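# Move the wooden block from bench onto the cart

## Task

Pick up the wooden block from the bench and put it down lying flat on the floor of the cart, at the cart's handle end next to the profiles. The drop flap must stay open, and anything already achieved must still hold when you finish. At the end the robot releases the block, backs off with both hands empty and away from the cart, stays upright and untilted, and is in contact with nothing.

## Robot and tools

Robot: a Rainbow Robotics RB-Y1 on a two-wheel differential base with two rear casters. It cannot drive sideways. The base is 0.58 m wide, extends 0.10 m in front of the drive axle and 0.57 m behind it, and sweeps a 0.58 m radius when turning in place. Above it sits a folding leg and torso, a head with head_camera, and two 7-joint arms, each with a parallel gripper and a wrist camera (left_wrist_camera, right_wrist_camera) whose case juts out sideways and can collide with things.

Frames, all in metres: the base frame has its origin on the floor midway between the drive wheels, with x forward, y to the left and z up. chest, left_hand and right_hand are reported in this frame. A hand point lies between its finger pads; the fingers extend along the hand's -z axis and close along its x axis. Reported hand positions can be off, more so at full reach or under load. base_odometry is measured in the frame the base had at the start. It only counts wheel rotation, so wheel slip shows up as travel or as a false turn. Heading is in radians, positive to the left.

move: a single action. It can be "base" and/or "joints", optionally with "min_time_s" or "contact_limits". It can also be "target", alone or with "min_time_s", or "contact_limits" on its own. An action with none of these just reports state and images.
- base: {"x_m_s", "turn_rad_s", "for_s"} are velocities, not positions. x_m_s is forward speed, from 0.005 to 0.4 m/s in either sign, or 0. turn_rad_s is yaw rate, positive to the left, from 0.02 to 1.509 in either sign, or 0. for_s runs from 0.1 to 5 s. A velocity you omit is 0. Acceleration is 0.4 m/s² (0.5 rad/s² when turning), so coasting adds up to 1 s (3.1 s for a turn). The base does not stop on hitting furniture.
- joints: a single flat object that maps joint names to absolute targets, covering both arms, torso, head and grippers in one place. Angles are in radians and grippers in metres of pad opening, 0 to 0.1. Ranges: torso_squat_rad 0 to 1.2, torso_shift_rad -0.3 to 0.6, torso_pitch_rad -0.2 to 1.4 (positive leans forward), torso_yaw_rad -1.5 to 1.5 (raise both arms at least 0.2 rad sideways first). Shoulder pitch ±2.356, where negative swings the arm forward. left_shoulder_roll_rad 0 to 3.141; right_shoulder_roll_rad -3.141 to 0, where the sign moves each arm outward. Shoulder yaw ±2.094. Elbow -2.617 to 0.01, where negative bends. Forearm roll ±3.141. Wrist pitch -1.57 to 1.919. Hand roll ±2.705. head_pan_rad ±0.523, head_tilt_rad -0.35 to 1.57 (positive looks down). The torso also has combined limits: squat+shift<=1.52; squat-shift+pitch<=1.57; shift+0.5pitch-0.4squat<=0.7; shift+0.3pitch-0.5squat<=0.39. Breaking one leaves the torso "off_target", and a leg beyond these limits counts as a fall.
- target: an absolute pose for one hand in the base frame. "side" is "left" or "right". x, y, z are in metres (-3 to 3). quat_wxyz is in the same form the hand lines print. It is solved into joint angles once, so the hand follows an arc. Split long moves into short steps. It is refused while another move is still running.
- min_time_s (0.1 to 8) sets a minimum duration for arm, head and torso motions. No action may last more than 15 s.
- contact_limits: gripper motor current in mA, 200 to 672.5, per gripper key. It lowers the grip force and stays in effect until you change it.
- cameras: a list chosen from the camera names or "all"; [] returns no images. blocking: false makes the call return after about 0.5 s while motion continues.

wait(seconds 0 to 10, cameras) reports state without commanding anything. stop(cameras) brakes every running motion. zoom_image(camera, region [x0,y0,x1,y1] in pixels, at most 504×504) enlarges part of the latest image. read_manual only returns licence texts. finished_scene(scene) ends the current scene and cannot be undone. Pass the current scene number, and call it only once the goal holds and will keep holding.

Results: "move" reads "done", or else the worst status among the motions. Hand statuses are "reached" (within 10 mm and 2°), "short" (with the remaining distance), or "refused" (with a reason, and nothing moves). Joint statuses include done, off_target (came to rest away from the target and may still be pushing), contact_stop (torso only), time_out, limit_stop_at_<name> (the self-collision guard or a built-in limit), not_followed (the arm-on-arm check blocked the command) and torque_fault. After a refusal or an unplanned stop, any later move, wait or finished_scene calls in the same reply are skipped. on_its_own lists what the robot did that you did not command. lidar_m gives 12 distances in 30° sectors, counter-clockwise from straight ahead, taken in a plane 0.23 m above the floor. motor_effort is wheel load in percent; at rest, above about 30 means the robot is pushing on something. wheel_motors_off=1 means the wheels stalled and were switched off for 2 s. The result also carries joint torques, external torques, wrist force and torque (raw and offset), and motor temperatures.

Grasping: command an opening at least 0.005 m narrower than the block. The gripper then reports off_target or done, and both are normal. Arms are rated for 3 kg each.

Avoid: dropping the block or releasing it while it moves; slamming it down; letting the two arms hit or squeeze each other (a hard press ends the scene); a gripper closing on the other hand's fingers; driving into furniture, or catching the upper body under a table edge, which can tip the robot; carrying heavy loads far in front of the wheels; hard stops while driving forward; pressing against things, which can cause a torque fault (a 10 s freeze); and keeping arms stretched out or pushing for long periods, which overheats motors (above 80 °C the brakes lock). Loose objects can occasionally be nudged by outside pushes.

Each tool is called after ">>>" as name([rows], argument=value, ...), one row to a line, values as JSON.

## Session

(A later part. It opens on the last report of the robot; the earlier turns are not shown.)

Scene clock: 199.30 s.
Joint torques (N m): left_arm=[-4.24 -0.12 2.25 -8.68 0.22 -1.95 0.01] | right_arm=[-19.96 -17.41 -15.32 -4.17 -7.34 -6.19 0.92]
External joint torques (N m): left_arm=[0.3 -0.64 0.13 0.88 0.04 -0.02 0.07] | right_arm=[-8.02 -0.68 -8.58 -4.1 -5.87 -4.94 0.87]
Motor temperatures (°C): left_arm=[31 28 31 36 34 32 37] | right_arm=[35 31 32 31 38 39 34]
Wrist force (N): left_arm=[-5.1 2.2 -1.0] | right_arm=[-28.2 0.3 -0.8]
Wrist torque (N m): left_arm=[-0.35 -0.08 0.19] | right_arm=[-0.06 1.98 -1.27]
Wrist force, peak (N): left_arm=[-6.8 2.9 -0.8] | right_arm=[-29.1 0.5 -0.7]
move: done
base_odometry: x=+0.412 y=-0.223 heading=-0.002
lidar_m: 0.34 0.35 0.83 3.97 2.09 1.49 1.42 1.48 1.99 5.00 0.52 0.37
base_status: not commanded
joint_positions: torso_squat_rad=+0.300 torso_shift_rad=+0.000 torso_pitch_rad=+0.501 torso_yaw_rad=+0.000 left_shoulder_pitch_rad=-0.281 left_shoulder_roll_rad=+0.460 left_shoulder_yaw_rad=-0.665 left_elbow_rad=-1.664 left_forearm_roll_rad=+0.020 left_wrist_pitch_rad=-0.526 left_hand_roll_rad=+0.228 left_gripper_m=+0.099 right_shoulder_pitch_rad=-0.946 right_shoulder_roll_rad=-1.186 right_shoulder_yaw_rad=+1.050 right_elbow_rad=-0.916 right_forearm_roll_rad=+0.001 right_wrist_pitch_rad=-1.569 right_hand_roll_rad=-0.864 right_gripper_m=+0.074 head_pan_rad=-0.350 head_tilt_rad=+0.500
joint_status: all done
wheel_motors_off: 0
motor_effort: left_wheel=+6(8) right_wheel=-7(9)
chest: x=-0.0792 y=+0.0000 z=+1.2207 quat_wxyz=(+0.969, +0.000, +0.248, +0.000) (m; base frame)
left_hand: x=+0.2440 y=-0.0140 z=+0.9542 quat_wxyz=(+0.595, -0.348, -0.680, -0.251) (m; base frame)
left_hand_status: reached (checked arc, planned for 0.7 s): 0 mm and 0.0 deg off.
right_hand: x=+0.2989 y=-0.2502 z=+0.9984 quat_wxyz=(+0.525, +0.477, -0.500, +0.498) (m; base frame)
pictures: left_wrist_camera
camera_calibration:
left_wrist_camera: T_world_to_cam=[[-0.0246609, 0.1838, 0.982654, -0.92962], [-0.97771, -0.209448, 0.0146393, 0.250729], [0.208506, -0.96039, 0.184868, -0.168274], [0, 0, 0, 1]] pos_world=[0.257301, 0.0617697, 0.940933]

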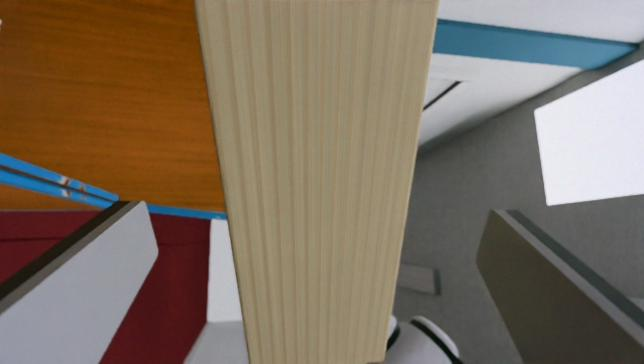

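>>> move(target={"side": "left", "x": 0.302, "y": -0.084, "z": 0.969, "quat_wxyz": [0.5946, -0.3477, -0.68, -0.2514]}, min_time_s=2, cameras=["left_wrist_camera", "head_camera"])

Scene clock: 203.03 s.
Joint torques (N m): left_arm=[-11.53 -7.59 0.54 -9.57 -0.25 -1.56 -0.34] | right_arm=[-20.88 -12.83 -15.04 -10.22 -7.5 -9.01 0.89]
External joint torques (N m): left_arm=[-2.87 -4.98 -1.56 0.48 -0.39 0.36 -0.29] | right_arm=[-8.95 3.93 -8.31 -10.17 -6.03 -7.76 0.84]
Motor temperatures (°C): left_arm=[31 28 31 36 34 32 37] | right_arm=[35 31 32 31 38 39 34]
Wrist force (N): left_arm=[0.0 6.3 14.4] | right_arm=[-31.8 -5.8 13.6]
Wrist torque (N m): left_arm=[-0.65 0.55 0.13] | right_arm=[-0.64 3.25 -0.90]
Wrist force, peak (N): left_arm=[-0.1 8.1 15.9] | right_arm=[-33.1 -6.0 14.2]
move: done
base_odometry: x=+0.412 y=-0.223 heading=-0.002
lidar_m: 0.33 0.36 0.83 3.99 2.10 1.49 1.41 1.48 1.99 4.99 0.52 0.37
base_status: not commanded
joint_positions: torso_squat_rad=+0.300 torso_shift_rad=+0.000 torso_pitch_rad=+0.501 torso_yaw_rad=+0.000 left_shoulder_pitch_rad=-0.503 left_shoulder_roll_rad=+0.283 left_shoulder_yaw_rad=-0.668 left_elbow_rad=-1.509 left_forearm_roll_rad=+0.019 left_wrist_pitch_rad=-0.397 left_hand_roll_rad=+0.228 left_gripper_m=+0.099 right_shoulder_pitch_rad=-0.946 right_shoulder_roll_rad=-1.187 right_shoulder_yaw_rad=+1.050 right_elbow_rad=-0.914 right_forearm_roll_rad=+0.001 right_wrist_pitch_rad=-1.568 right_hand_roll_rad=-0.864 right_gripper_m=+0.074 head_pan_rad=-0.350 head_tilt_rad=+0.500
joint_status: all done
wheel_motors_off: 0
motor_effort: left_wheel=+7(7) right_wheel=-8(9)
chest: x=-0.0792 y=+0.0000 z=+1.2207 quat_wxyz=(+0.969, +0.000, +0.248, +0.000) (m; base frame)
left_hand: x=+0.3020 y=-0.0833 z=+0.9687 quat_wxyz=(+0.595, -0.347, -0.680, -0.251) (m; base frame)
left_hand_status: reached (checked arc, planned for 2.0 s): 1 mm and 0.1 deg off.
right_hand: x=+0.2992 y=-0.2511 z=+0.9983 quat_wxyz=(+0.526, +0.475, -0.500, +0.498) (m; base frame)
pictures: head_camera, left_wrist_camera
camera_calibration:
head_camera: T_world_to_cam=[[-0.311492, -0.94064, 0.134793, -0.176493], [-0.779, 0.171541, -0.603103, 0.915423], [0.54418, -0.292865, -0.786192, 1.01477], [0, 0, 0, 1]] pos_world=[0.105918, -0.0258565, 1.37369]
left_wrist_camera: T_world_to_cam=[[-0.0242864, 0.182873, 0.982836, -0.93002], [-0.977568, -0.210088, 0.0149342, 0.292301], [0.209213, -0.960427, 0.183874, -0.248759], [0, 0, 0, 1]] pos_world=[0.315201, -0.00742995, 0.955432]

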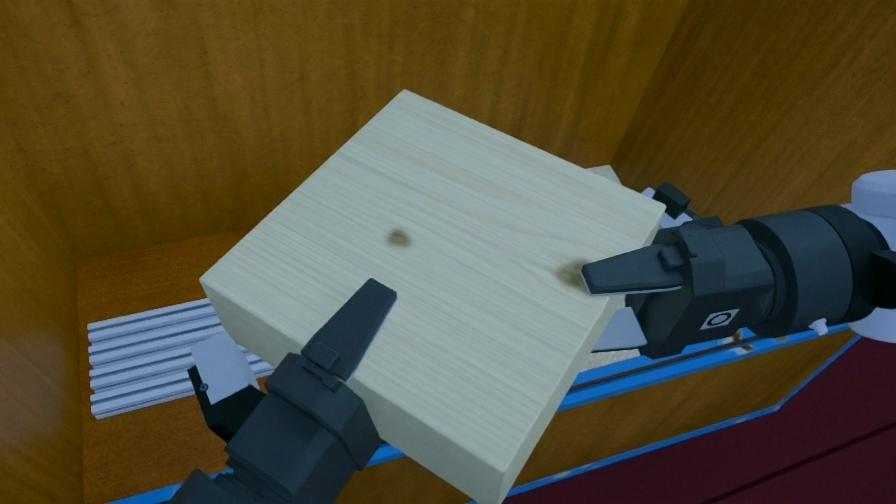

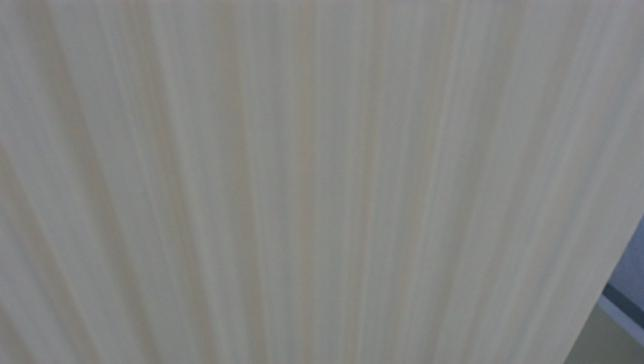

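>>> move(joints={"left_gripper_m": 0.02}, cameras=[])

>>> move(joints={"right_gripper_m": 0.1}, cameras=["head_camera"])

Scene clock: 205.43 s.
Joint torques (N m): left_arm=[-12.54 -7.52 0.76 -13.71 -0.27 -4.52 -0.2] | right_arm=[-19.62 -12.77 -12.58 -7.19 -5.62 -6.3 0.67]
External joint torques (N m): left_arm=[-3.89 -4.91 -1.33 -3.67 -0.42 -2.59 -0.14] | right_arm=[-7.68 3.98 -5.84 -7.14 -4.15 -5.05 0.62]
Motor temperatures (°C): left_arm=[31 28 31 36 34 33 37] | right_arm=[35 31 32 31 38 39 34]
Wrist force (N): left_arm=[-10.2 5.7 8.0] | right_arm=[-23.2 -1.9 8.0]
Wrist torque (N m): left_arm=[-0.16 1.08 0.19] | right_arm=[-0.59 1.86 -0.43]
Wrist force, peak (N): left_arm=[-11.6 6.2 9.6] | right_arm=[-32.7 -6.1 13.5]
move: off_target
base_odometry: x=+0.412 y=-0.223 heading=-0.002
lidar_m: 0.34 0.36 0.84 3.99 2.11 1.49 1.41 1.48 1.98 5.01 0.51 0.37
base_status: not commanded
joint_positions: torso_squat_rad=+0.300 torso_shift_rad=+0.000 torso_pitch_rad=+0.501 torso_yaw_rad=+0.000 left_shoulder_pitch_rad=-0.503 left_shoulder_roll_rad=+0.283 left_shoulder_yaw_rad=-0.668 left_elbow_rad=-1.508 left_forearm_roll_rad=+0.019 left_wrist_pitch_rad=-0.396 left_hand_roll_rad=+0.228 left_gripper_m=+0.080 right_shoulder_pitch_rad=-0.946 right_shoulder_roll_rad=-1.187 right_shoulder_yaw_rad=+1.049 right_elbow_rad=-0.915 right_forearm_roll_rad=+0.001 right_wrist_pitch_rad=-1.569 right_hand_roll_rad=-0.864 right_gripper_m=+0.074 head_pan_rad=-0.350 head_tilt_rad=+0.500
joint_status: left_gripper_m off_target (ended at +0.080, target +0.020)
wheel_motors_off: 0
motor_effort: left_wheel=+7(8) right_wheel=-7(9)
chest: x=-0.0792 y=+0.0000 z=+1.2207 quat_wxyz=(+0.969, +0.000, +0.248, +0.000) (m; base frame)
left_hand: x=+0.3020 y=-0.0832 z=+0.9679 quat_wxyz=(+0.596, -0.347, -0.679, -0.252) (m; base frame)
right_hand: x=+0.2993 y=-0.2509 z=+0.9987 quat_wxyz=(+0.525, +0.476, -0.500, +0.498) (m; base frame)
pictures: none
No camera images: "cameras" was empty.

Scene clock: 206.20 s.
Joint torques (N m): left_arm=[-16.19 -8.79 2.46 -19.54 -0.22 -7.85 -0.5] | right_arm=[-15.4 -13.4 -8.97 -2.82 -2.21 -2.39 0.42]
External joint torques (N m): left_arm=[-7.56 -6.18 0.37 -9.51 -0.37 -5.92 -0.45] | right_arm=[-3.44 3.34 -2.22 -2.76 -0.74 -1.15 0.37]
Motor temperatures (°C): left_arm=[31 28 31 36 34 33 37] | right_arm=[35 31 32 31 38 39 34]
Wrist force (N): left_arm=[-22.7 6.4 7.2] | right_arm=[-9.7 -0.6 6.1]
Wrist torque (N m): left_arm=[-0.35 1.28 0.46] | right_arm=[-0.33 -0.34 -0.23]
Wrist force, peak (N): left_arm=[-25.5 6.2 6.9] | right_arm=[-22.9 -2.0 8.4]
move: done
base_odometry: x=+0.412 y=-0.223 heading=-0.002
lidar_m: 0.33 0.36 0.84 3.98 2.08 1.49 1.41 1.49 1.99 4.99 0.51 0.37
base_status: not commanded
joint_positions: torso_squat_rad=+0.300 torso_shift_rad=+0.000 torso_pitch_rad=+0.501 torso_yaw_rad=+0.000 left_shoulder_pitch_rad=-0.502 left_shoulder_roll_rad=+0.283 left_shoulder_yaw_rad=-0.668 left_elbow_rad=-1.507 left_forearm_roll_rad=+0.019 left_wrist_pitch_rad=-0.395 left_hand_roll_rad=+0.228 left_gripper_m=+0.080 right_shoulder_pitch_rad=-0.947 right_shoulder_roll_rad=-1.187 right_shoulder_yaw_rad=+1.048 right_elbow_rad=-0.916 right_forearm_roll_rad=+0.000 right_wrist_pitch_rad=-1.570 right_hand_roll_rad=-0.864 right_gripper_m=+0.099 head_pan_rad=-0.350 head_tilt_rad=+0.500
joint_status: all done
wheel_motors_off: 0
motor_effort: left_wheel=+6(7) right_wheel=-7(8)
chest: x=-0.0792 y=+0.0000 z=+1.2207 quat_wxyz=(+0.969, +0.000, +0.248, +0.000) (m; base frame)
left_hand: x=+0.3017 y=-0.0830 z=+0.9666 quat_wxyz=(+0.597, -0.346, -0.678, -0.252) (m; base frame)
right_hand: x=+0.2996 y=-0.2503 z=+0.9998 quat_wxyz=(+0.524, +0.476, -0.501, +0.498) (m; base frame)
pictures: head_camera
camera_calibration:
head_camera: T_world_to_cam=[[-0.311492, -0.94064, 0.134793, -0.176493], [-0.779, 0.171541, -0.603103, 0.915423], [0.54418, -0.292865, -0.786192, 1.01477], [0, 0, 0, 1]] pos_world=[0.105918, -0.0258565, 1.37369]

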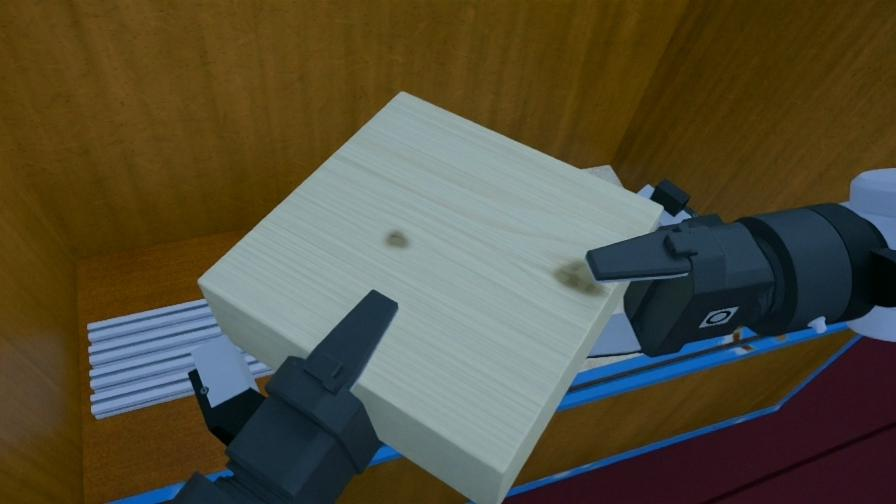

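>>> move(target={"side": "right", "x": 0.292, "y": -0.37, "z": 1.006, "quat_wxyz": [0.525, 0.476, -0.5, 0.498]}, cameras=["head_camera"])

>>> move(target={"side": "left", "x": 0.30, "y": -0.07, "z": 0.98, "quat_wxyz": [0.6409, -0.2988, -0.6409, -0.2988]}, min_time_s=2, cameras=["head_camera"])

>>> move(target={"side": "right", "x": 0.17, "y": -0.36, "z": 0.98, "quat_wxyz": [0.659, 0.2561, -0.659, 0.2561]}, cameras=["head_camera", "right_wrist_camera"])

Scene clock: 209.00 s.
Joint torques (N m): left_arm=[-17.21 -9.27 4.83 -21.09 0.28 -9.23 -0.32] | right_arm=[-8.89 -20.23 -7.08 1.66 -1.87 -1.24 0.15]
External joint torques (N m): left_arm=[-8.59 -6.66 2.74 -11.05 0.13 -7.3 -0.26] | right_arm=[-0.35 0.52 -0.56 0.16 -0.36 -0.07 0.11]
Motor temperatures (°C): left_arm=[31 28 31 36 34 33 37] | right_arm=[35 31 32 31 37 38 34]
Wrist force (N): left_arm=[-27.1 3.7 3.1] | right_arm=[-6.7 2.0 -0.6]
Wrist torque (N m): left_arm=[-0.13 1.76 0.12] | right_arm=[-0.26 -0.35 -0.09]
Wrist force, peak (N): left_arm=[-28.1 3.7 2.4] | right_arm=[-10.5 -0.3 6.4]
move: short
base_odometry: x=+0.412 y=-0.223 heading=-0.002
lidar_m: 0.34 0.36 0.84 3.98 2.09 1.49 1.43 1.48 2.01 4.98 0.52 0.36
base_status: not commanded
joint_positions: torso_squat_rad=+0.300 torso_shift_rad=+0.000 torso_pitch_rad=+0.501 torso_yaw_rad=+0.000 left_shoulder_pitch_rad=-0.501 left_shoulder_roll_rad=+0.283 left_shoulder_yaw_rad=-0.669 left_elbow_rad=-1.506 left_forearm_roll_rad=+0.019 left_wrist_pitch_rad=-0.395 left_hand_roll_rad=+0.228 left_gripper_m=+0.080 right_shoulder_pitch_rad=-0.738 right_shoulder_roll_rad=-1.371 right_shoulder_yaw_rad=+0.882 right_elbow_rad=-0.845 right_forearm_roll_rad=+0.000 right_wrist_pitch_rad=-1.570 right_hand_roll_rad=-0.865 right_gripper_m=+0.099 head_pan_rad=-0.350 head_tilt_rad=+0.500
joint_status: all done
wheel_motors_off: 0
motor_effort: left_wheel=+6(8) right_wheel=-6(9)
chest: x=-0.0792 y=+0.0000 z=+1.2207 quat_wxyz=(+0.969, +0.000, +0.248, +0.000) (m; base frame)
left_hand: x=+0.3015 y=-0.0831 z=+0.9662 quat_wxyz=(+0.597, -0.346, -0.678, -0.252) (m; base frame)
right_hand: x=+0.2918 y=-0.3697 z=+1.0061 quat_wxyz=(+0.619, +0.366, -0.500, +0.482) (m; base frame)
right_hand_status: short (checked arc, as near as the solve gets, planned for 0.5 s): 0 mm and 16.6 deg off. The place is met; only the turn is off.
pictures: head_camera
camera_calibration:
head_camera: T_world_to_cam=[[-0.311492, -0.94064, 0.134793, -0.176506], [-0.779, 0.171541, -0.603103, 0.915483], [0.54418, -0.292865, -0.786192, 1.01485], [0, 0, 0, 1]] pos_world=[0.105918, -0.0258565, 1.37379]

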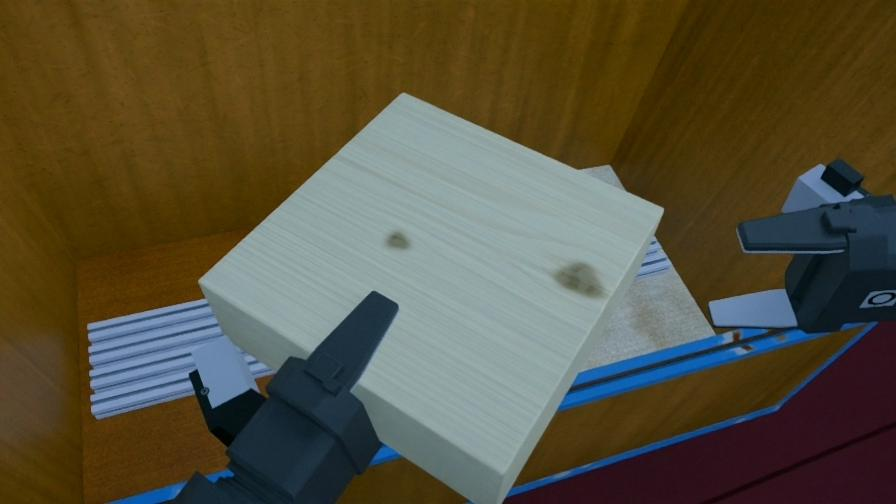

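Scene clock: 211.33 s.
Joint torques (N m): left_arm=[-16.17 -7.25 5.7 -22.64 -0.17 -9.25 0.32] | right_arm=[-8.77 -20.37 -7.24 1.71 -1.77 -1.24 0.03]
External joint torques (N m): left_arm=[-8.03 -5.99 2.82 -12.27 -0.24 -7.31 0.37] | right_arm=[-0.23 0.39 -0.72 0.21 -0.26 -0.06 -0.01]
Motor temperatures (°C): left_arm=[31 28 31 36 34 33 37] | right_arm=[35 31 32 31 37 38 34]
Wrist force (N): left_arm=[-27.3 1.9 -2.1] | right_arm=[-6.2 1.4 -0.3]
Wrist torque (N m): left_arm=[-0.19 1.80 0.22] | right_arm=[-0.21 -0.28 -0.09]
Wrist force, peak (N): left_arm=[-28.5 3.3 1.0] | right_arm=[-7.2 1.3 -0.3]
move: done
base_odometry: x=+0.412 y=-0.223 heading=-0.002
lidar_m: 0.34 0.36 0.84 3.98 2.09 1.50 1.42 1.49 1.99 5.00 0.52 0.37
base_status: not commanded
joint_positions: torso_squat_rad=+0.300 torso_shift_rad=+0.000 torso_pitch_rad=+0.501 torso_yaw_rad=+0.000 left_shoulder_pitch_rad=-0.464 left_shoulder_roll_rad=+0.395 left_shoulder_yaw_rad=-0.675 left_elbow_rad=-1.774 left_forearm_roll_rad=+0.002 left_wrist_pitch_rad=-0.069 left_hand_roll_rad=+0.230 left_gripper_m=+0.080 right_shoulder_pitch_rad=-0.738 right_shoulder_roll_rad=-1.371 right_shoulder_yaw_rad=+0.882 right_elbow_rad=-0.845 right_forearm_roll_rad=+0.000 right_wrist_pitch_rad=-1.570 right_hand_roll_rad=-0.865 right_gripper_m=+0.099 head_pan_rad=-0.350 head_tilt_rad=+0.500
joint_status: all done
wheel_motors_off: 0
motor_effort: left_wheel=+6(7) right_wheel=-5(7)
chest: x=-0.0792 y=+0.0000 z=+1.2207 quat_wxyz=(+0.969, +0.000, +0.248, +0.000) (m; base frame)
left_hand: x=+0.2990 y=-0.0686 z=+0.9770 quat_wxyz=(+0.641, -0.299, -0.641, -0.298) (m; base frame)
left_hand_status: reached (checked arc, planned for 2.0 s): 3 mm and 0.1 deg off.
right_hand: x=+0.2918 y=-0.3697 z=+1.0061 quat_wxyz=(+0.619, +0.366, -0.500, +0.482) (m; base frame)
pictures: head_camera
camera_calibration:
head_camera: T_world_to_cam=[[-0.311492, -0.94064, 0.134793, -0.176506], [-0.779, 0.171541, -0.603103, 0.915483], [0.54418, -0.292865, -0.786192, 1.01485], [0, 0, 0, 1]] pos_world=[0.105918, -0.0258565, 1.37379]

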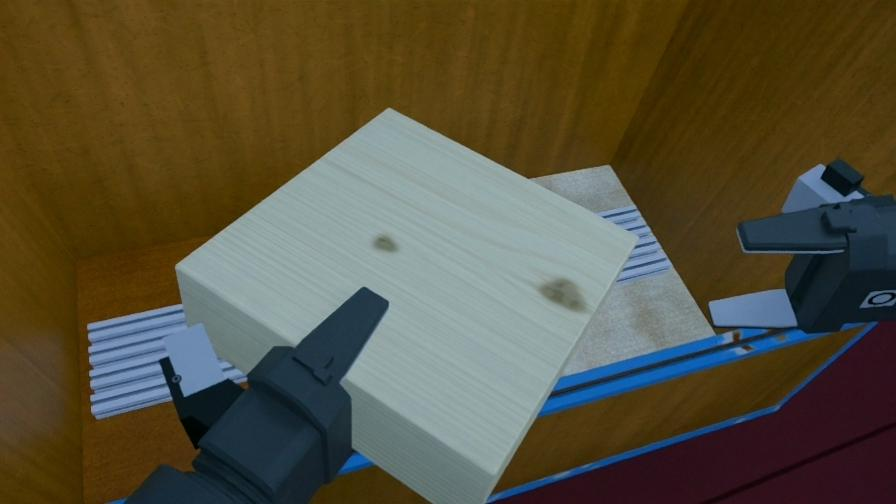

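Scene clock: 212.80 s.
Joint torques (N m): left_arm=[-16.63 -7.42 6.12 -22.35 -0.17 -9.18 0.26] | right_arm=[0.44 -16.81 -5.57 -0.48 -0.04 -1.98 -0.21]
External joint torques (N m): left_arm=[-8.48 -6.17 3.23 -11.98 -0.24 -7.24 0.31] | right_arm=[-0.36 -1.59 -1.62 -0.04 0.19 -0.08 -0.26]
Motor temperatures (°C): left_arm=[31 28 31 37 34 33 37] | right_arm=[35 31 32 31 37 38 34]
Wrist force (N): left_arm=[-27.6 2.5 -2.2] | right_arm=[-6.8 1.3 0.7]
Wrist torque (N m): left_arm=[-0.31 1.69 0.15] | right_arm=[-0.21 -0.33 -0.10]
Wrist force, peak (N): left_arm=[-28.9 2.4 -1.8] | right_arm=[-7.2 2.0 1.1]
move: done
base_odometry: x=+0.412 y=-0.223 heading=-0.002
lidar_m: 0.33 0.35 0.84 3.98 2.10 1.49 1.42 1.48 1.98 5.00 0.51 0.36
base_status: not commanded
joint_positions: torso_squat_rad=+0.300 torso_shift_rad=+0.000 torso_pitch_rad=+0.501 torso_yaw_rad=+0.000 left_shoulder_pitch_rad=-0.464 left_shoulder_roll_rad=+0.395 left_shoulder_yaw_rad=-0.675 left_elbow_rad=-1.774 left_forearm_roll_rad=+0.002 left_wrist_pitch_rad=-0.069 left_hand_roll_rad=+0.230 left_gripper_m=+0.080 right_shoulder_pitch_rad=+0.053 right_shoulder_roll_rad=-1.427 right_shoulder_yaw_rad=+0.777 right_elbow_rad=-1.503 right_forearm_roll_rad=-0.701 right_wrist_pitch_rad=-1.379 right_hand_roll_rad=-0.151 right_gripper_m=+0.099 head_pan_rad=-0.350 head_tilt_rad=+0.500
joint_status: all done
wheel_motors_off: 0
motor_effort: left_wheel=+6(8) right_wheel=-7(9)
chest: x=-0.0792 y=+0.0000 z=+1.2207 quat_wxyz=(+0.969, +0.000, +0.248, +0.000) (m; base frame)
left_hand: x=+0.2990 y=-0.0686 z=+0.9770 quat_wxyz=(+0.641, -0.299, -0.641, -0.298) (m; base frame)
right_hand: x=+0.1698 y=-0.3599 z=+0.9798 quat_wxyz=(+0.659, +0.257, -0.659, +0.256) (m; base frame)
right_hand_status: reached (checked arc, planned for 1.1 s): 0 mm and 0.1 deg off.
pictures: head_camera, right_wrist_camera
camera_calibration:
head_camera: T_world_to_cam=[[-0.311492, -0.94064, 0.134793, -0.176506], [-0.779, 0.171541, -0.603103, 0.915483], [0.54418, -0.292865, -0.786192, 1.01485], [0, 0, 0, 1]] pos_world=[0.105918, -0.0258565, 1.37379]
right_wrist_camera: T_world_to_cam=[[0.0385564, -0.00264569, -0.999253, 0.970337], [-0.955589, 0.292288, -0.0376455, 0.331442], [0.292169, 0.956327, 0.00874139, 0.35821], [0, 0, 0, 1]] pos_world=[0.174651, -0.436875, 0.978958]

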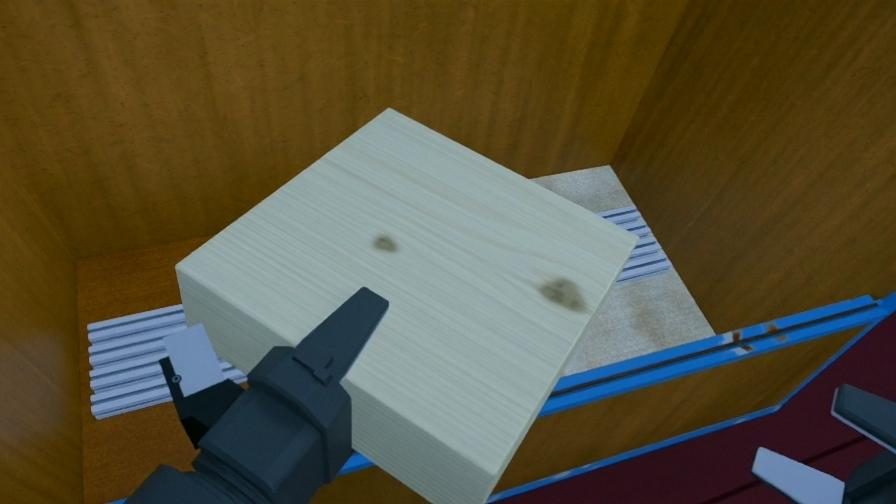

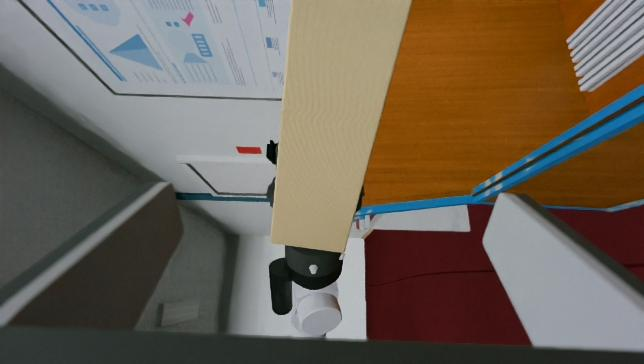

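>>> move(target={"side": "right", "x": 0.22, "y": -0.272, "z": 0.976, "quat_wxyz": [0.6759, 0.2679, -0.6551, 0.2099]}, cameras=["head_camera", "right_wrist_camera"])

Scene clock: 217.67 s.
Joint torques (N m): left_arm=[-16.61 -7.43 6.19 -22.33 -0.05 -9.32 0.25] | right_arm=[-1.7 -12.66 -5.98 -3.19 0.1 -2.29 -0.03]
External joint torques (N m): left_arm=[-8.47 -6.17 3.31 -11.97 -0.12 -7.38 0.31] | right_arm=[-0.43 0.65 -0.95 0.19 -0.13 -0.37 -0.08]
Motor temperatures (°C): left_arm=[31 28 31 37 34 34 37] | right_arm=[35 31 32 31 37 38 34]
Wrist force (N): left_arm=[-26.8 1.3 -1.7] | right_arm=[-6.7 0.5 0.9]
Wrist torque (N m): left_arm=[-0.28 1.82 0.17] | right_arm=[-0.15 -0.31 -0.11]
Wrist force, peak (N): left_arm=[-28.3 3.3 -3.0] | right_arm=[-7.8 1.5 0.3]
move: done
base_odometry: x=+0.412 y=-0.223 heading=-0.002
lidar_m: 0.34 0.35 0.84 3.98 2.10 1.50 1.41 1.49 1.97 4.99 0.51 0.37
base_status: not commanded
joint_positions: torso_squat_rad=+0.300 torso_shift_rad=+0.000 torso_pitch_rad=+0.501 torso_yaw_rad=+0.000 left_shoulder_pitch_rad=-0.464 left_shoulder_roll_rad=+0.395 left_shoulder_yaw_rad=-0.675 left_elbow_rad=-1.774 left_forearm_roll_rad=+0.002 left_wrist_pitch_rad=-0.069 left_hand_roll_rad=+0.230 left_gripper_m=+0.080 right_shoulder_pitch_rad=-0.054 right_shoulder_roll_rad=-1.358 right_shoulder_yaw_rad=+0.763 right_elbow_rad=-1.791 right_forearm_roll_rad=-0.824 right_wrist_pitch_rad=-1.031 right_hand_roll_rad=-0.024 right_gripper_m=+0.099 head_pan_rad=-0.350 head_tilt_rad=+0.500
joint_status: all done
wheel_motors_off: 0
motor_effort: left_wheel=+6(8) right_wheel=-7(9)
chest: x=-0.0792 y=+0.0000 z=+1.2207 quat_wxyz=(+0.969, +0.000, +0.248, +0.000) (m; base frame)
left_hand: x=+0.2990 y=-0.0685 z=+0.9770 quat_wxyz=(+0.641, -0.299, -0.641, -0.298) (m; base frame)
right_hand: x=+0.2198 y=-0.2720 z=+0.9761 quat_wxyz=(+0.675, +0.268, -0.654, +0.210) (m; base frame)
right_hand_status: reached (checked arc, planned for 0.6 s): 0 mm and 0.1 deg off.
pictures: head_camera, right_wrist_camera
camera_calibration:
head_camera: T_world_to_cam=[[-0.311418, -0.940657, 0.134849, -0.176591], [-0.779028, 0.171451, -0.603092, 0.915468], [0.544182, -0.292864, -0.786191, 1.01485], [0, 0, 0, 1]] pos_world=[0.105918, -0.0258568, 1.37379]
right_wrist_camera: T_world_to_cam=[[-0.0173319, 0.0617473, -0.997941, 0.993442], [-0.939013, 0.341835, 0.0374594, 0.289849], [0.343444, 0.937729, 0.0520569, 0.200952], [0, 0, 0, 1]] pos_world=[0.220374, -0.348861, 0.970078]

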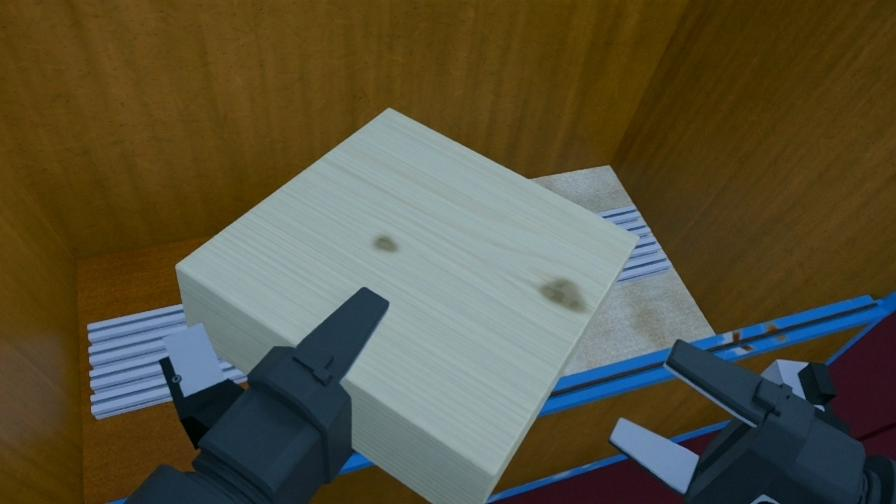

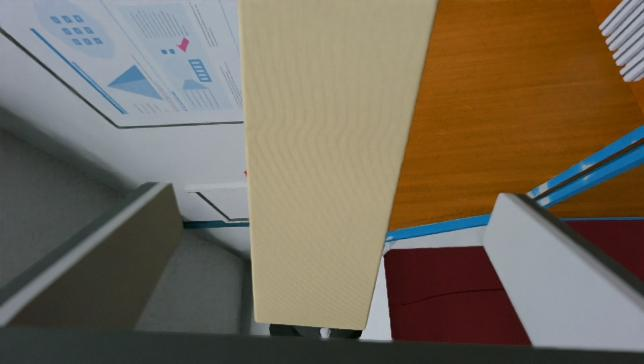

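>>> move(target={"side": "right", "x": 0.291, "y": -0.213, "z": 0.98, "quat_wxyz": [0.6759, 0.2679, -0.6551, 0.2099]}, min_time_s=2, cameras=["head_camera", "right_wrist_camera"])

>>> move(joints={"right_gripper_m": 0.02}, cameras=["head_camera"])

Scene clock: 222.37 s.
Joint torques (N m): left_arm=[-16.46 -7.66 6.53 -22.17 -0.13 -9.39 0.23] | right_arm=[-5.98 -10.65 -8.11 -5.68 -0.06 -1.81 0.29]
External joint torques (N m): left_arm=[-8.32 -6.4 3.64 -11.81 -0.21 -7.45 0.28] | right_arm=[-1.39 1.88 -1.42 -0.84 -0.39 0.1 0.24]
Motor temperatures (°C): left_arm=[31 28 31 37 34 34 37] | right_arm=[35 31 32 31 37 38 34]
Wrist force (N): left_arm=[-27.0 2.1 -2.3] | right_arm=[-6.5 0.6 0.9]
Wrist torque (N m): left_arm=[-0.26 1.75 0.17] | right_arm=[-0.15 -0.30 -0.14]
Wrist force, peak (N): left_arm=[-28.2 1.8 -1.7] | right_arm=[-7.2 1.3 1.2]
move: done
base_odometry: x=+0.412 y=-0.223 heading=-0.002
lidar_m: 0.34 0.35 0.85 3.99 2.09 1.48 1.41 1.49 2.00 5.00 0.53 0.36
base_status: not commanded
joint_positions: torso_squat_rad=+0.300 torso_shift_rad=+0.000 torso_pitch_rad=+0.501 torso_yaw_rad=+0.000 left_shoulder_pitch_rad=-0.464 left_shoulder_roll_rad=+0.395 left_shoulder_yaw_rad=-0.675 left_elbow_rad=-1.774 left_forearm_roll_rad=+0.002 left_wrist_pitch_rad=-0.069 left_hand_roll_rad=+0.230 left_gripper_m=+0.080 right_shoulder_pitch_rad=-0.269 right_shoulder_roll_rad=-1.234 right_shoulder_yaw_rad=+0.742 right_elbow_rad=-1.831 right_forearm_roll_rad=-0.901 right_wrist_pitch_rad=-0.743 right_hand_roll_rad=+0.027 right_gripper_m=+0.099 head_pan_rad=-0.350 head_tilt_rad=+0.500
joint_status: all done
wheel_motors_off: 0
motor_effort: left_wheel=+8(8) right_wheel=-8(10)
chest: x=-0.0792 y=+0.0000 z=+1.2207 quat_wxyz=(+0.969, +0.000, +0.248, +0.000) (m; base frame)
left_hand: x=+0.2990 y=-0.0685 z=+0.9770 quat_wxyz=(+0.641, -0.299, -0.641, -0.298) (m; base frame)
right_hand: x=+0.2907 y=-0.2131 z=+0.9798 quat_wxyz=(+0.676, +0.268, -0.654, +0.210) (m; base frame)
right_hand_status: reached (checked arc, planned for 2.0 s): 0 mm and 0.1 deg off.
pictures: head_camera, right_wrist_camera
camera_calibration:
head_camera: T_world_to_cam=[[-0.311418, -0.940657, 0.134849, -0.176591], [-0.779028, 0.171451, -0.603092, 0.915468], [0.544182, -0.292864, -0.786191, 1.01485], [0, 0, 0, 1]] pos_world=[0.105918, -0.0258568, 1.37379]
right_wrist_camera: T_world_to_cam=[[-0.0176446, 0.0608247, -0.997992, 0.994696], [-0.938783, 0.342464, 0.0374699, 0.336256], [0.344056, 0.93756, 0.0510585, 0.121922], [0, 0, 0, 1]] pos_world=[0.291274, -0.289967, 0.973875]

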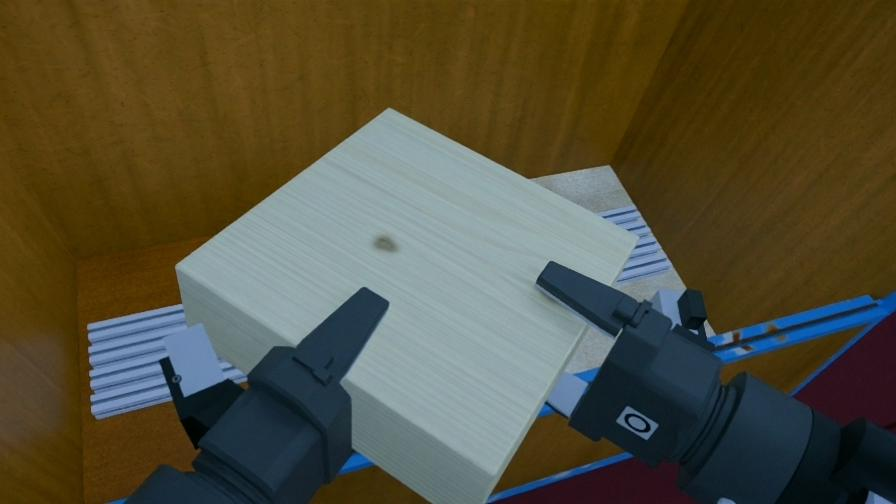

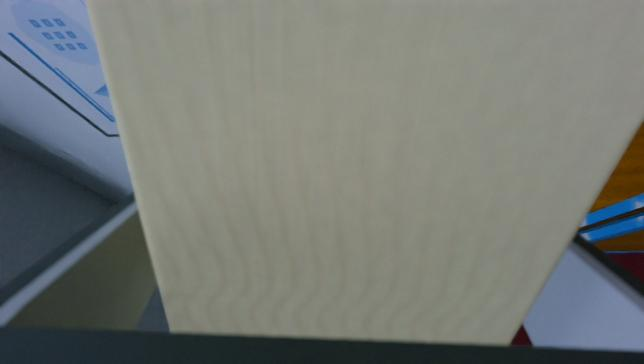

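Scene clock: 223.80 s.
Joint torques (N m): left_arm=[-16.24 -7.24 6.03 -20.85 -0.09 -8.5 -0.19] | right_arm=[-6.19 -10.82 -8.33 -6.04 0.32 -2.44 0.23]
External joint torques (N m): left_arm=[-8.09 -5.98 3.15 -10.48 -0.16 -6.56 -0.13] | right_arm=[-1.6 1.72 -1.64 -1.21 -0.01 -0.53 0.18]
Motor temperatures (°C): left_arm=[31 28 31 37 34 34 37] | right_arm=[34 31 32 31 36 38 34]
Wrist force (N): left_arm=[-25.4 2.6 0.0] | right_arm=[-9.6 -1.1 1.8]
Wrist torque (N m): left_arm=[-0.40 1.11 0.47] | right_arm=[-0.10 -0.43 -0.47]
Wrist force, peak (N): left_arm=[-28.0 1.3 -2.1] | right_arm=[-11.4 0.0 0.8]
move: off_target
base_odometry: x=+0.412 y=-0.223 heading=-0.002
lidar_m: 0.34 0.36 0.83 3.99 2.09 1.50 1.42 1.48 1.98 5.00 0.51 0.36
base_status: not commanded
joint_positions: torso_squat_rad=+0.300 torso_shift_rad=+0.000 torso_pitch_rad=+0.501 torso_yaw_rad=+0.000 left_shoulder_pitch_rad=-0.465 left_shoulder_roll_rad=+0.395 left_shoulder_yaw_rad=-0.675 left_elbow_rad=-1.774 left_forearm_roll_rad=+0.002 left_wrist_pitch_rad=-0.070 left_hand_roll_rad=+0.230 left_gripper_m=+0.080 right_shoulder_pitch_rad=-0.269 right_shoulder_roll_rad=-1.234 right_shoulder_yaw_rad=+0.742 right_elbow_rad=-1.830 right_forearm_roll_rad=-0.901 right_wrist_pitch_rad=-0.743 right_hand_roll_rad=+0.027 right_gripper_m=+0.075 head_pan_rad=-0.350 head_tilt_rad=+0.500
joint_status: right_gripper_m off_target (ended at +0.075, target +0.020)
wheel_motors_off: 0
motor_effort: left_wheel=+7(7) right_wheel=-7(9)
chest: x=-0.0792 y=+0.0000 z=+1.2207 quat_wxyz=(+0.969, +0.000, +0.248, +0.000) (m; base frame)
left_hand: x=+0.2990 y=-0.0686 z=+0.9773 quat_wxyz=(+0.641, -0.299, -0.641, -0.298) (m; base frame)
right_hand: x=+0.2907 y=-0.2132 z=+0.9798 quat_wxyz=(+0.676, +0.268, -0.654, +0.210) (m; base frame)
pictures: head_camera
camera_calibration:
head_camera: T_world_to_cam=[[-0.311418, -0.940657, 0.134849, -0.176591], [-0.779028, 0.171451, -0.603092, 0.915468], [0.544182, -0.292864, -0.786191, 1.01485], [0, 0, 0, 1]] pos_world=[0.105918, -0.0258568, 1.37379]

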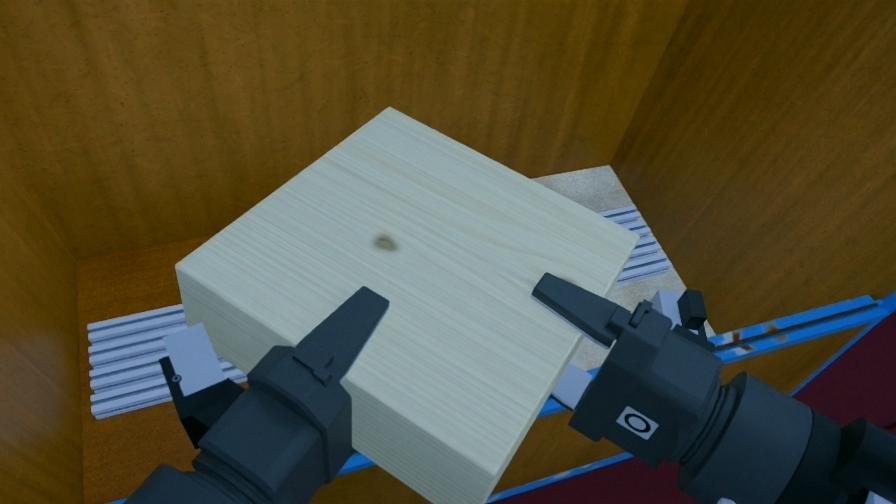

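>>> move(joints={"left_gripper_m": 0.1}, cameras=[])

>>> move(target={"side": "left", "x": 0.217, "y": 0.029, "z": 0.977, "quat_wxyz": [0.6409, -0.2988, -0.6409, -0.2988]}, cameras=["head_camera"])

>>> move(joints={"left_shoulder_roll_rad": 0.6, "left_shoulder_pitch_rad": 0.6, "left_shoulder_yaw_rad": 0, "left_elbow_rad": -1.5, "left_wrist_pitch_rad": 0}, cameras=[])

>>> move(target={"side": "right", "x": 0.3, "y": -0.3, "z": 1.0, "quat_wxyz": [0.608, 0.376, -0.59, 0.375]}, min_time_s=2, cameras=["head_camera"])

Scene clock: 227.10 s.
Joint torques (N m): left_arm=[-11.1 -4.4 5.54 -12.4 -0.13 -3.24 -0.09] | right_arm=[-10.07 -10.99 -10.22 -13.47 1.36 -7.93 0.25]
External joint torques (N m): left_arm=[-2.95 -3.12 2.66 -2.03 -0.21 -1.3 -0.04] | right_arm=[-5.5 1.56 -3.55 -8.64 1.03 -6.02 0.2]
Motor temperatures (°C): left_arm=[31 28 31 38 34 34 37] | right_arm=[34 31 32 31 36 38 34]
Wrist force (N): left_arm=[-8.4 0.7 3.6] | right_arm=[-25.0 -6.0 -0.6]
Wrist torque (N m): left_arm=[-0.36 0.01 0.11] | right_arm=[-0.81 1.65 -0.02]
Wrist force, peak (N): left_arm=[-25.6 2.8 -0.1] | right_arm=[-26.6 -5.2 -0.7]
move: done
base_odometry: x=+0.412 y=-0.223 heading=-0.002
lidar_m: 0.34 0.36 0.83 3.98 2.10 1.48 1.42 1.48 1.98 4.99 0.52 0.36
base_status: not commanded
joint_positions: torso_squat_rad=+0.300 torso_shift_rad=+0.000 torso_pitch_rad=+0.501 torso_yaw_rad=+0.000 left_shoulder_pitch_rad=-0.466 left_shoulder_roll_rad=+0.394 left_shoulder_yaw_rad=-0.675 left_elbow_rad=-1.777 left_forearm_roll_rad=+0.002 left_wrist_pitch_rad=-0.071 left_hand_roll_rad=+0.230 left_gripper_m=+0.099 right_shoulder_pitch_rad=-0.268 right_shoulder_roll_rad=-1.234 right_shoulder_yaw_rad=+0.742 right_elbow_rad=-1.829 right_forearm_roll_rad=-0.901 right_wrist_pitch_rad=-0.742 right_hand_roll_rad=+0.027 right_gripper_m=+0.075 head_pan_rad=-0.350 head_tilt_rad=+0.500
joint_status: all done
wheel_motors_off: 0
motor_effort: left_wheel=+7(8) right_wheel=-7(9)
chest: x=-0.0792 y=+0.0000 z=+1.2207 quat_wxyz=(+0.969, +0.000, +0.248, +0.000) (m; base frame)
left_hand: x=+0.2991 y=-0.0692 z=+0.9792 quat_wxyz=(+0.639, -0.300, -0.643, -0.298) (m; base frame)
right_hand: x=+0.2904 y=-0.2138 z=+0.9785 quat_wxyz=(+0.677, +0.267, -0.653, +0.210) (m; base frame)
pictures: none
No camera images: "cameras" was empty.

Scene clock: 228.13 s.
Joint torques (N m): left_arm=[-3.14 1.67 4.29 -9.86 0.22 -2.06 -0.25] | right_arm=[-12.55 -12.61 -13.53 -12.92 0.22 -9.37 -0.35]
External joint torques (N m): left_arm=[-1 -1.46 1.55 0.01 0.07 -0.11 -0.2] | right_arm=[-8 -0.07 -6.87 -8.09 -0.11 -7.46 -0.4]
Motor temperatures (°C): left_arm=[31 28 31 38 34 34 37] | right_arm=[34 31 32 31 36 38 34]
Wrist force (N): left_arm=[-4.9 1.6 -1.1] | right_arm=[-28.1 -0.1 -0.1]
Wrist torque (N m): left_arm=[-0.30 -0.06 0.18] | right_arm=[-0.30 1.86 0.47]
Wrist force, peak (N): left_arm=[-21.6 -3.6 -9.5] | right_arm=[-31.0 -2.4 0.1]
move: done
base_odometry: x=+0.412 y=-0.223 heading=-0.002
lidar_m: 0.34 0.36 0.85 3.99 2.10 1.49 1.41 1.48 1.98 5.00 0.53 0.36
base_status: not commanded
joint_positions: torso_squat_rad=+0.300 torso_shift_rad=+0.000 torso_pitch_rad=+0.501 torso_yaw_rad=+0.000 left_shoulder_pitch_rad=-0.103 left_shoulder_roll_rad=+0.668 left_shoulder_yaw_rad=-0.611 left_elbow_rad=-2.035 left_forearm_roll_rad=+0.010 left_wrist_pitch_rad=-0.255 left_hand_roll_rad=+0.225 left_gripper_m=+0.099 right_shoulder_pitch_rad=-0.268 right_shoulder_roll_rad=-1.234 right_shoulder_yaw_rad=+0.743 right_elbow_rad=-1.829 right_forearm_roll_rad=-0.901 right_wrist_pitch_rad=-0.741 right_hand_roll_rad=+0.027 right_gripper_m=+0.074 head_pan_rad=-0.350 head_tilt_rad=+0.500
joint_status: all done
wheel_motors_off: 0
motor_effort: left_wheel=+8(9) right_wheel=-7(9)
chest: x=-0.0793 y=+0.0000 z=+1.2207 quat_wxyz=(+0.969, +0.000, +0.248, +0.000) (m; base frame)
left_hand: x=+0.2169 y=+0.0290 z=+0.9769 quat_wxyz=(+0.641, -0.299, -0.641, -0.299) (m; base frame)
left_hand_status: reached (checked arc, planned for 0.7 s): 0 mm and 0.0 deg off.
right_hand: x=+0.2900 y=-0.2137 z=+0.9780 quat_wxyz=(+0.678, +0.267, -0.652, +0.210) (m; base frame)
pictures: head_camera
camera_calibration:
head_camera: T_world_to_cam=[[-0.311418, -0.940657, 0.134849, -0.176529], [-0.779028, 0.171451, -0.603092, 0.915373], [0.544182, -0.292864, -0.786191, 1.01493], [0, 0, 0, 1]] pos_world=[0.105818, -0.0257568, 1.37379]

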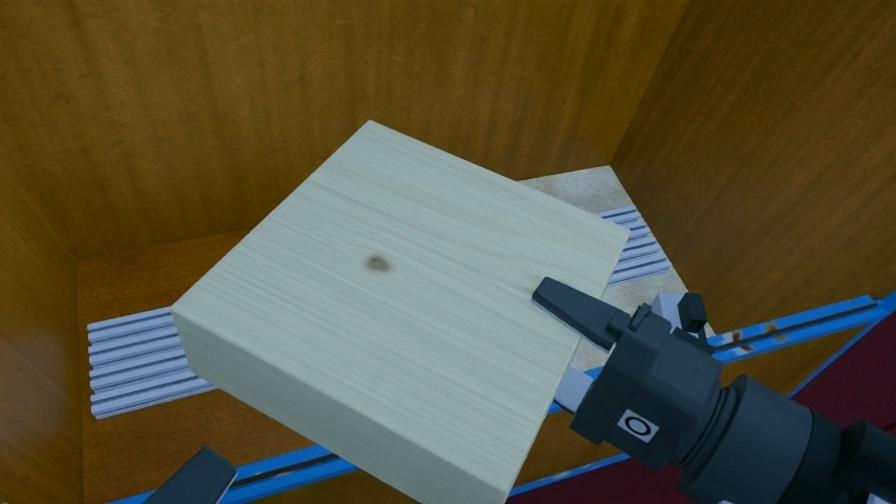

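Scene clock: 229.50 s.
Joint torques (N m): left_arm=[10.24 6.04 5.9 -2.21 0.02 -1.13 -0.33] | right_arm=[-12.68 -12.41 -13.4 -13.23 0.28 -9.32 -0.37]
External joint torques (N m): left_arm=[-1.52 -1.92 0.96 -0.47 -0.03 -0.51 -0.32] | right_arm=[-8.13 0.13 -6.74 -8.4 -0.05 -7.41 -0.42]
Motor temperatures (°C): left_arm=[31 28 31 38 34 34 37] | right_arm=[34 31 32 31 36 38 34]
Wrist force (N): left_arm=[-0.3 -0.9 -6.8] | right_arm=[-28.3 -1.2 0.0]
Wrist torque (N m): left_arm=[-0.17 0.22 0.08] | right_arm=[-0.32 1.86 0.43]
Wrist force, peak (N): left_arm=[-3.8 0.6 -6.9] | right_arm=[-29.5 0.1 -1.2]
move: done
base_odometry: x=+0.412 y=-0.223 heading=-0.002
lidar_m: 0.34 0.36 0.85 3.97 2.09 1.49 1.42 1.48 1.99 5.00 0.51 0.36
base_status: not commanded
joint_positions: torso_squat_rad=+0.300 torso_shift_rad=+0.000 torso_pitch_rad=+0.501 torso_yaw_rad=+0.000 left_shoulder_pitch_rad=+0.600 left_shoulder_roll_rad=+0.600 left_shoulder_yaw_rad=+0.000 left_elbow_rad=-1.500 left_forearm_roll_rad=+0.010 left_wrist_pitch_rad=+0.000 left_hand_roll_rad=+0.225 left_gripper_m=+0.099 right_shoulder_pitch_rad=-0.268 right_shoulder_roll_rad=-1.234 right_shoulder_yaw_rad=+0.743 right_elbow_rad=-1.829 right_forearm_roll_rad=-0.901 right_wrist_pitch_rad=-0.741 right_hand_roll_rad=+0.027 right_gripper_m=+0.074 head_pan_rad=-0.350 head_tilt_rad=+0.500
joint_status: all done
wheel_motors_off: 0
motor_effort: left_wheel=+8(12) right_wheel=-6(9)
chest: x=-0.0792 y=+0.0000 z=+1.2207 quat_wxyz=(+0.969, +0.000, +0.248, +0.000) (m; base frame)
left_hand: x=-0.0727 y=+0.4925 z=+0.7381 quat_wxyz=(+0.963, +0.143, -0.196, -0.118) (m; base frame)
right_hand: x=+0.2900 y=-0.2137 z=+0.9780 quat_wxyz=(+0.678, +0.267, -0.652, +0.210) (m; base frame)
pictures: none
No camera images: "cameras" was empty.

Scene clock: 231.83 s.
Joint torques (N m): left_arm=[10.28 5.93 5.84 -2.14 0.04 -1.13 -0.23] | right_arm=[-16.81 -21.12 -12.54 -4.61 -5.83 -7.3 -0.62]
External joint torques (N m): left_arm=[-1.55 -2.04 0.91 -0.4 -0.01 -0.51 -0.22] | right_arm=[-9.21 -2.77 -5.29 -4.34 -4.73 -5.8 -0.67]
Motor temperatures (°C): left_arm=[31 28 31 37 34 34 37] | right_arm=[34 31 32 31 36 38 34]
Wrist force (N): left_arm=[-1.3 -0.9 -6.7] | right_arm=[-28.3 0.6 -0.7]
Wrist torque (N m): left_arm=[-0.17 0.08 0.07] | right_arm=[-0.26 1.86 0.44]
Wrist force, peak (N): left_arm=[-1.2 -0.8 -7.9] | right_arm=[-29.6 -0.5 0.5]
move: done
base_odometry: x=+0.412 y=-0.223 heading=-0.002
lidar_m: 0.35 0.36 0.82 3.99 2.10 1.50 1.42 1.49 2.00 5.00 0.53 0.36
base_status: not commanded
joint_positions: torso_squat_rad=+0.300 torso_shift_rad=+0.000 torso_pitch_rad=+0.501 torso_yaw_rad=+0.000 left_shoulder_pitch_rad=+0.600 left_shoulder_roll_rad=+0.600 left_shoulder_yaw_rad=+0.000 left_elbow_rad=-1.500 left_forearm_roll_rad=+0.010 left_wrist_pitch_rad=+0.000 left_hand_roll_rad=+0.225 left_gripper_m=+0.099 right_shoulder_pitch_rad=-0.585 right_shoulder_roll_rad=-1.357 right_shoulder_yaw_rad=+0.891 right_elbow_rad=-1.223 right_forearm_roll_rad=-0.318 right_wrist_pitch_rad=-1.282 right_hand_roll_rad=-0.685 right_gripper_m=+0.074 head_pan_rad=-0.350 head_tilt_rad=+0.500
joint_status: all done
wheel_motors_off: 0
motor_effort: left_wheel=+8(9) right_wheel=-9(9)
chest: x=-0.0792 y=+0.0000 z=+1.2207 quat_wxyz=(+0.969, +0.000, +0.248, +0.000) (m; base frame)
left_hand: x=-0.0727 y=+0.4925 z=+0.7381 quat_wxyz=(+0.963, +0.143, -0.196, -0.118) (m; base frame)
right_hand: x=+0.2990 y=-0.3004 z=+0.9982 quat_wxyz=(+0.610, +0.375, -0.588, +0.375) (m; base frame)
right_hand_status: reached (checked arc, planned for 2.0 s): 2 mm and 0.3 deg off.
pictures: head_camera
camera_calibration:
head_camera: T_world_to_cam=[[-0.311492, -0.94064, 0.134793, -0.176506], [-0.779, 0.171541, -0.603103, 0.915483], [0.54418, -0.292865, -0.786192, 1.01485], [0, 0, 0, 1]] pos_world=[0.105918, -0.0258565, 1.37379]

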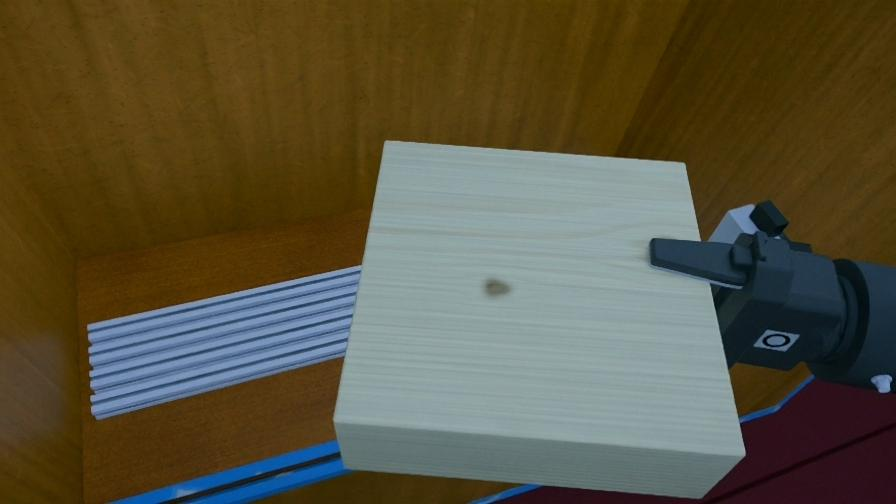

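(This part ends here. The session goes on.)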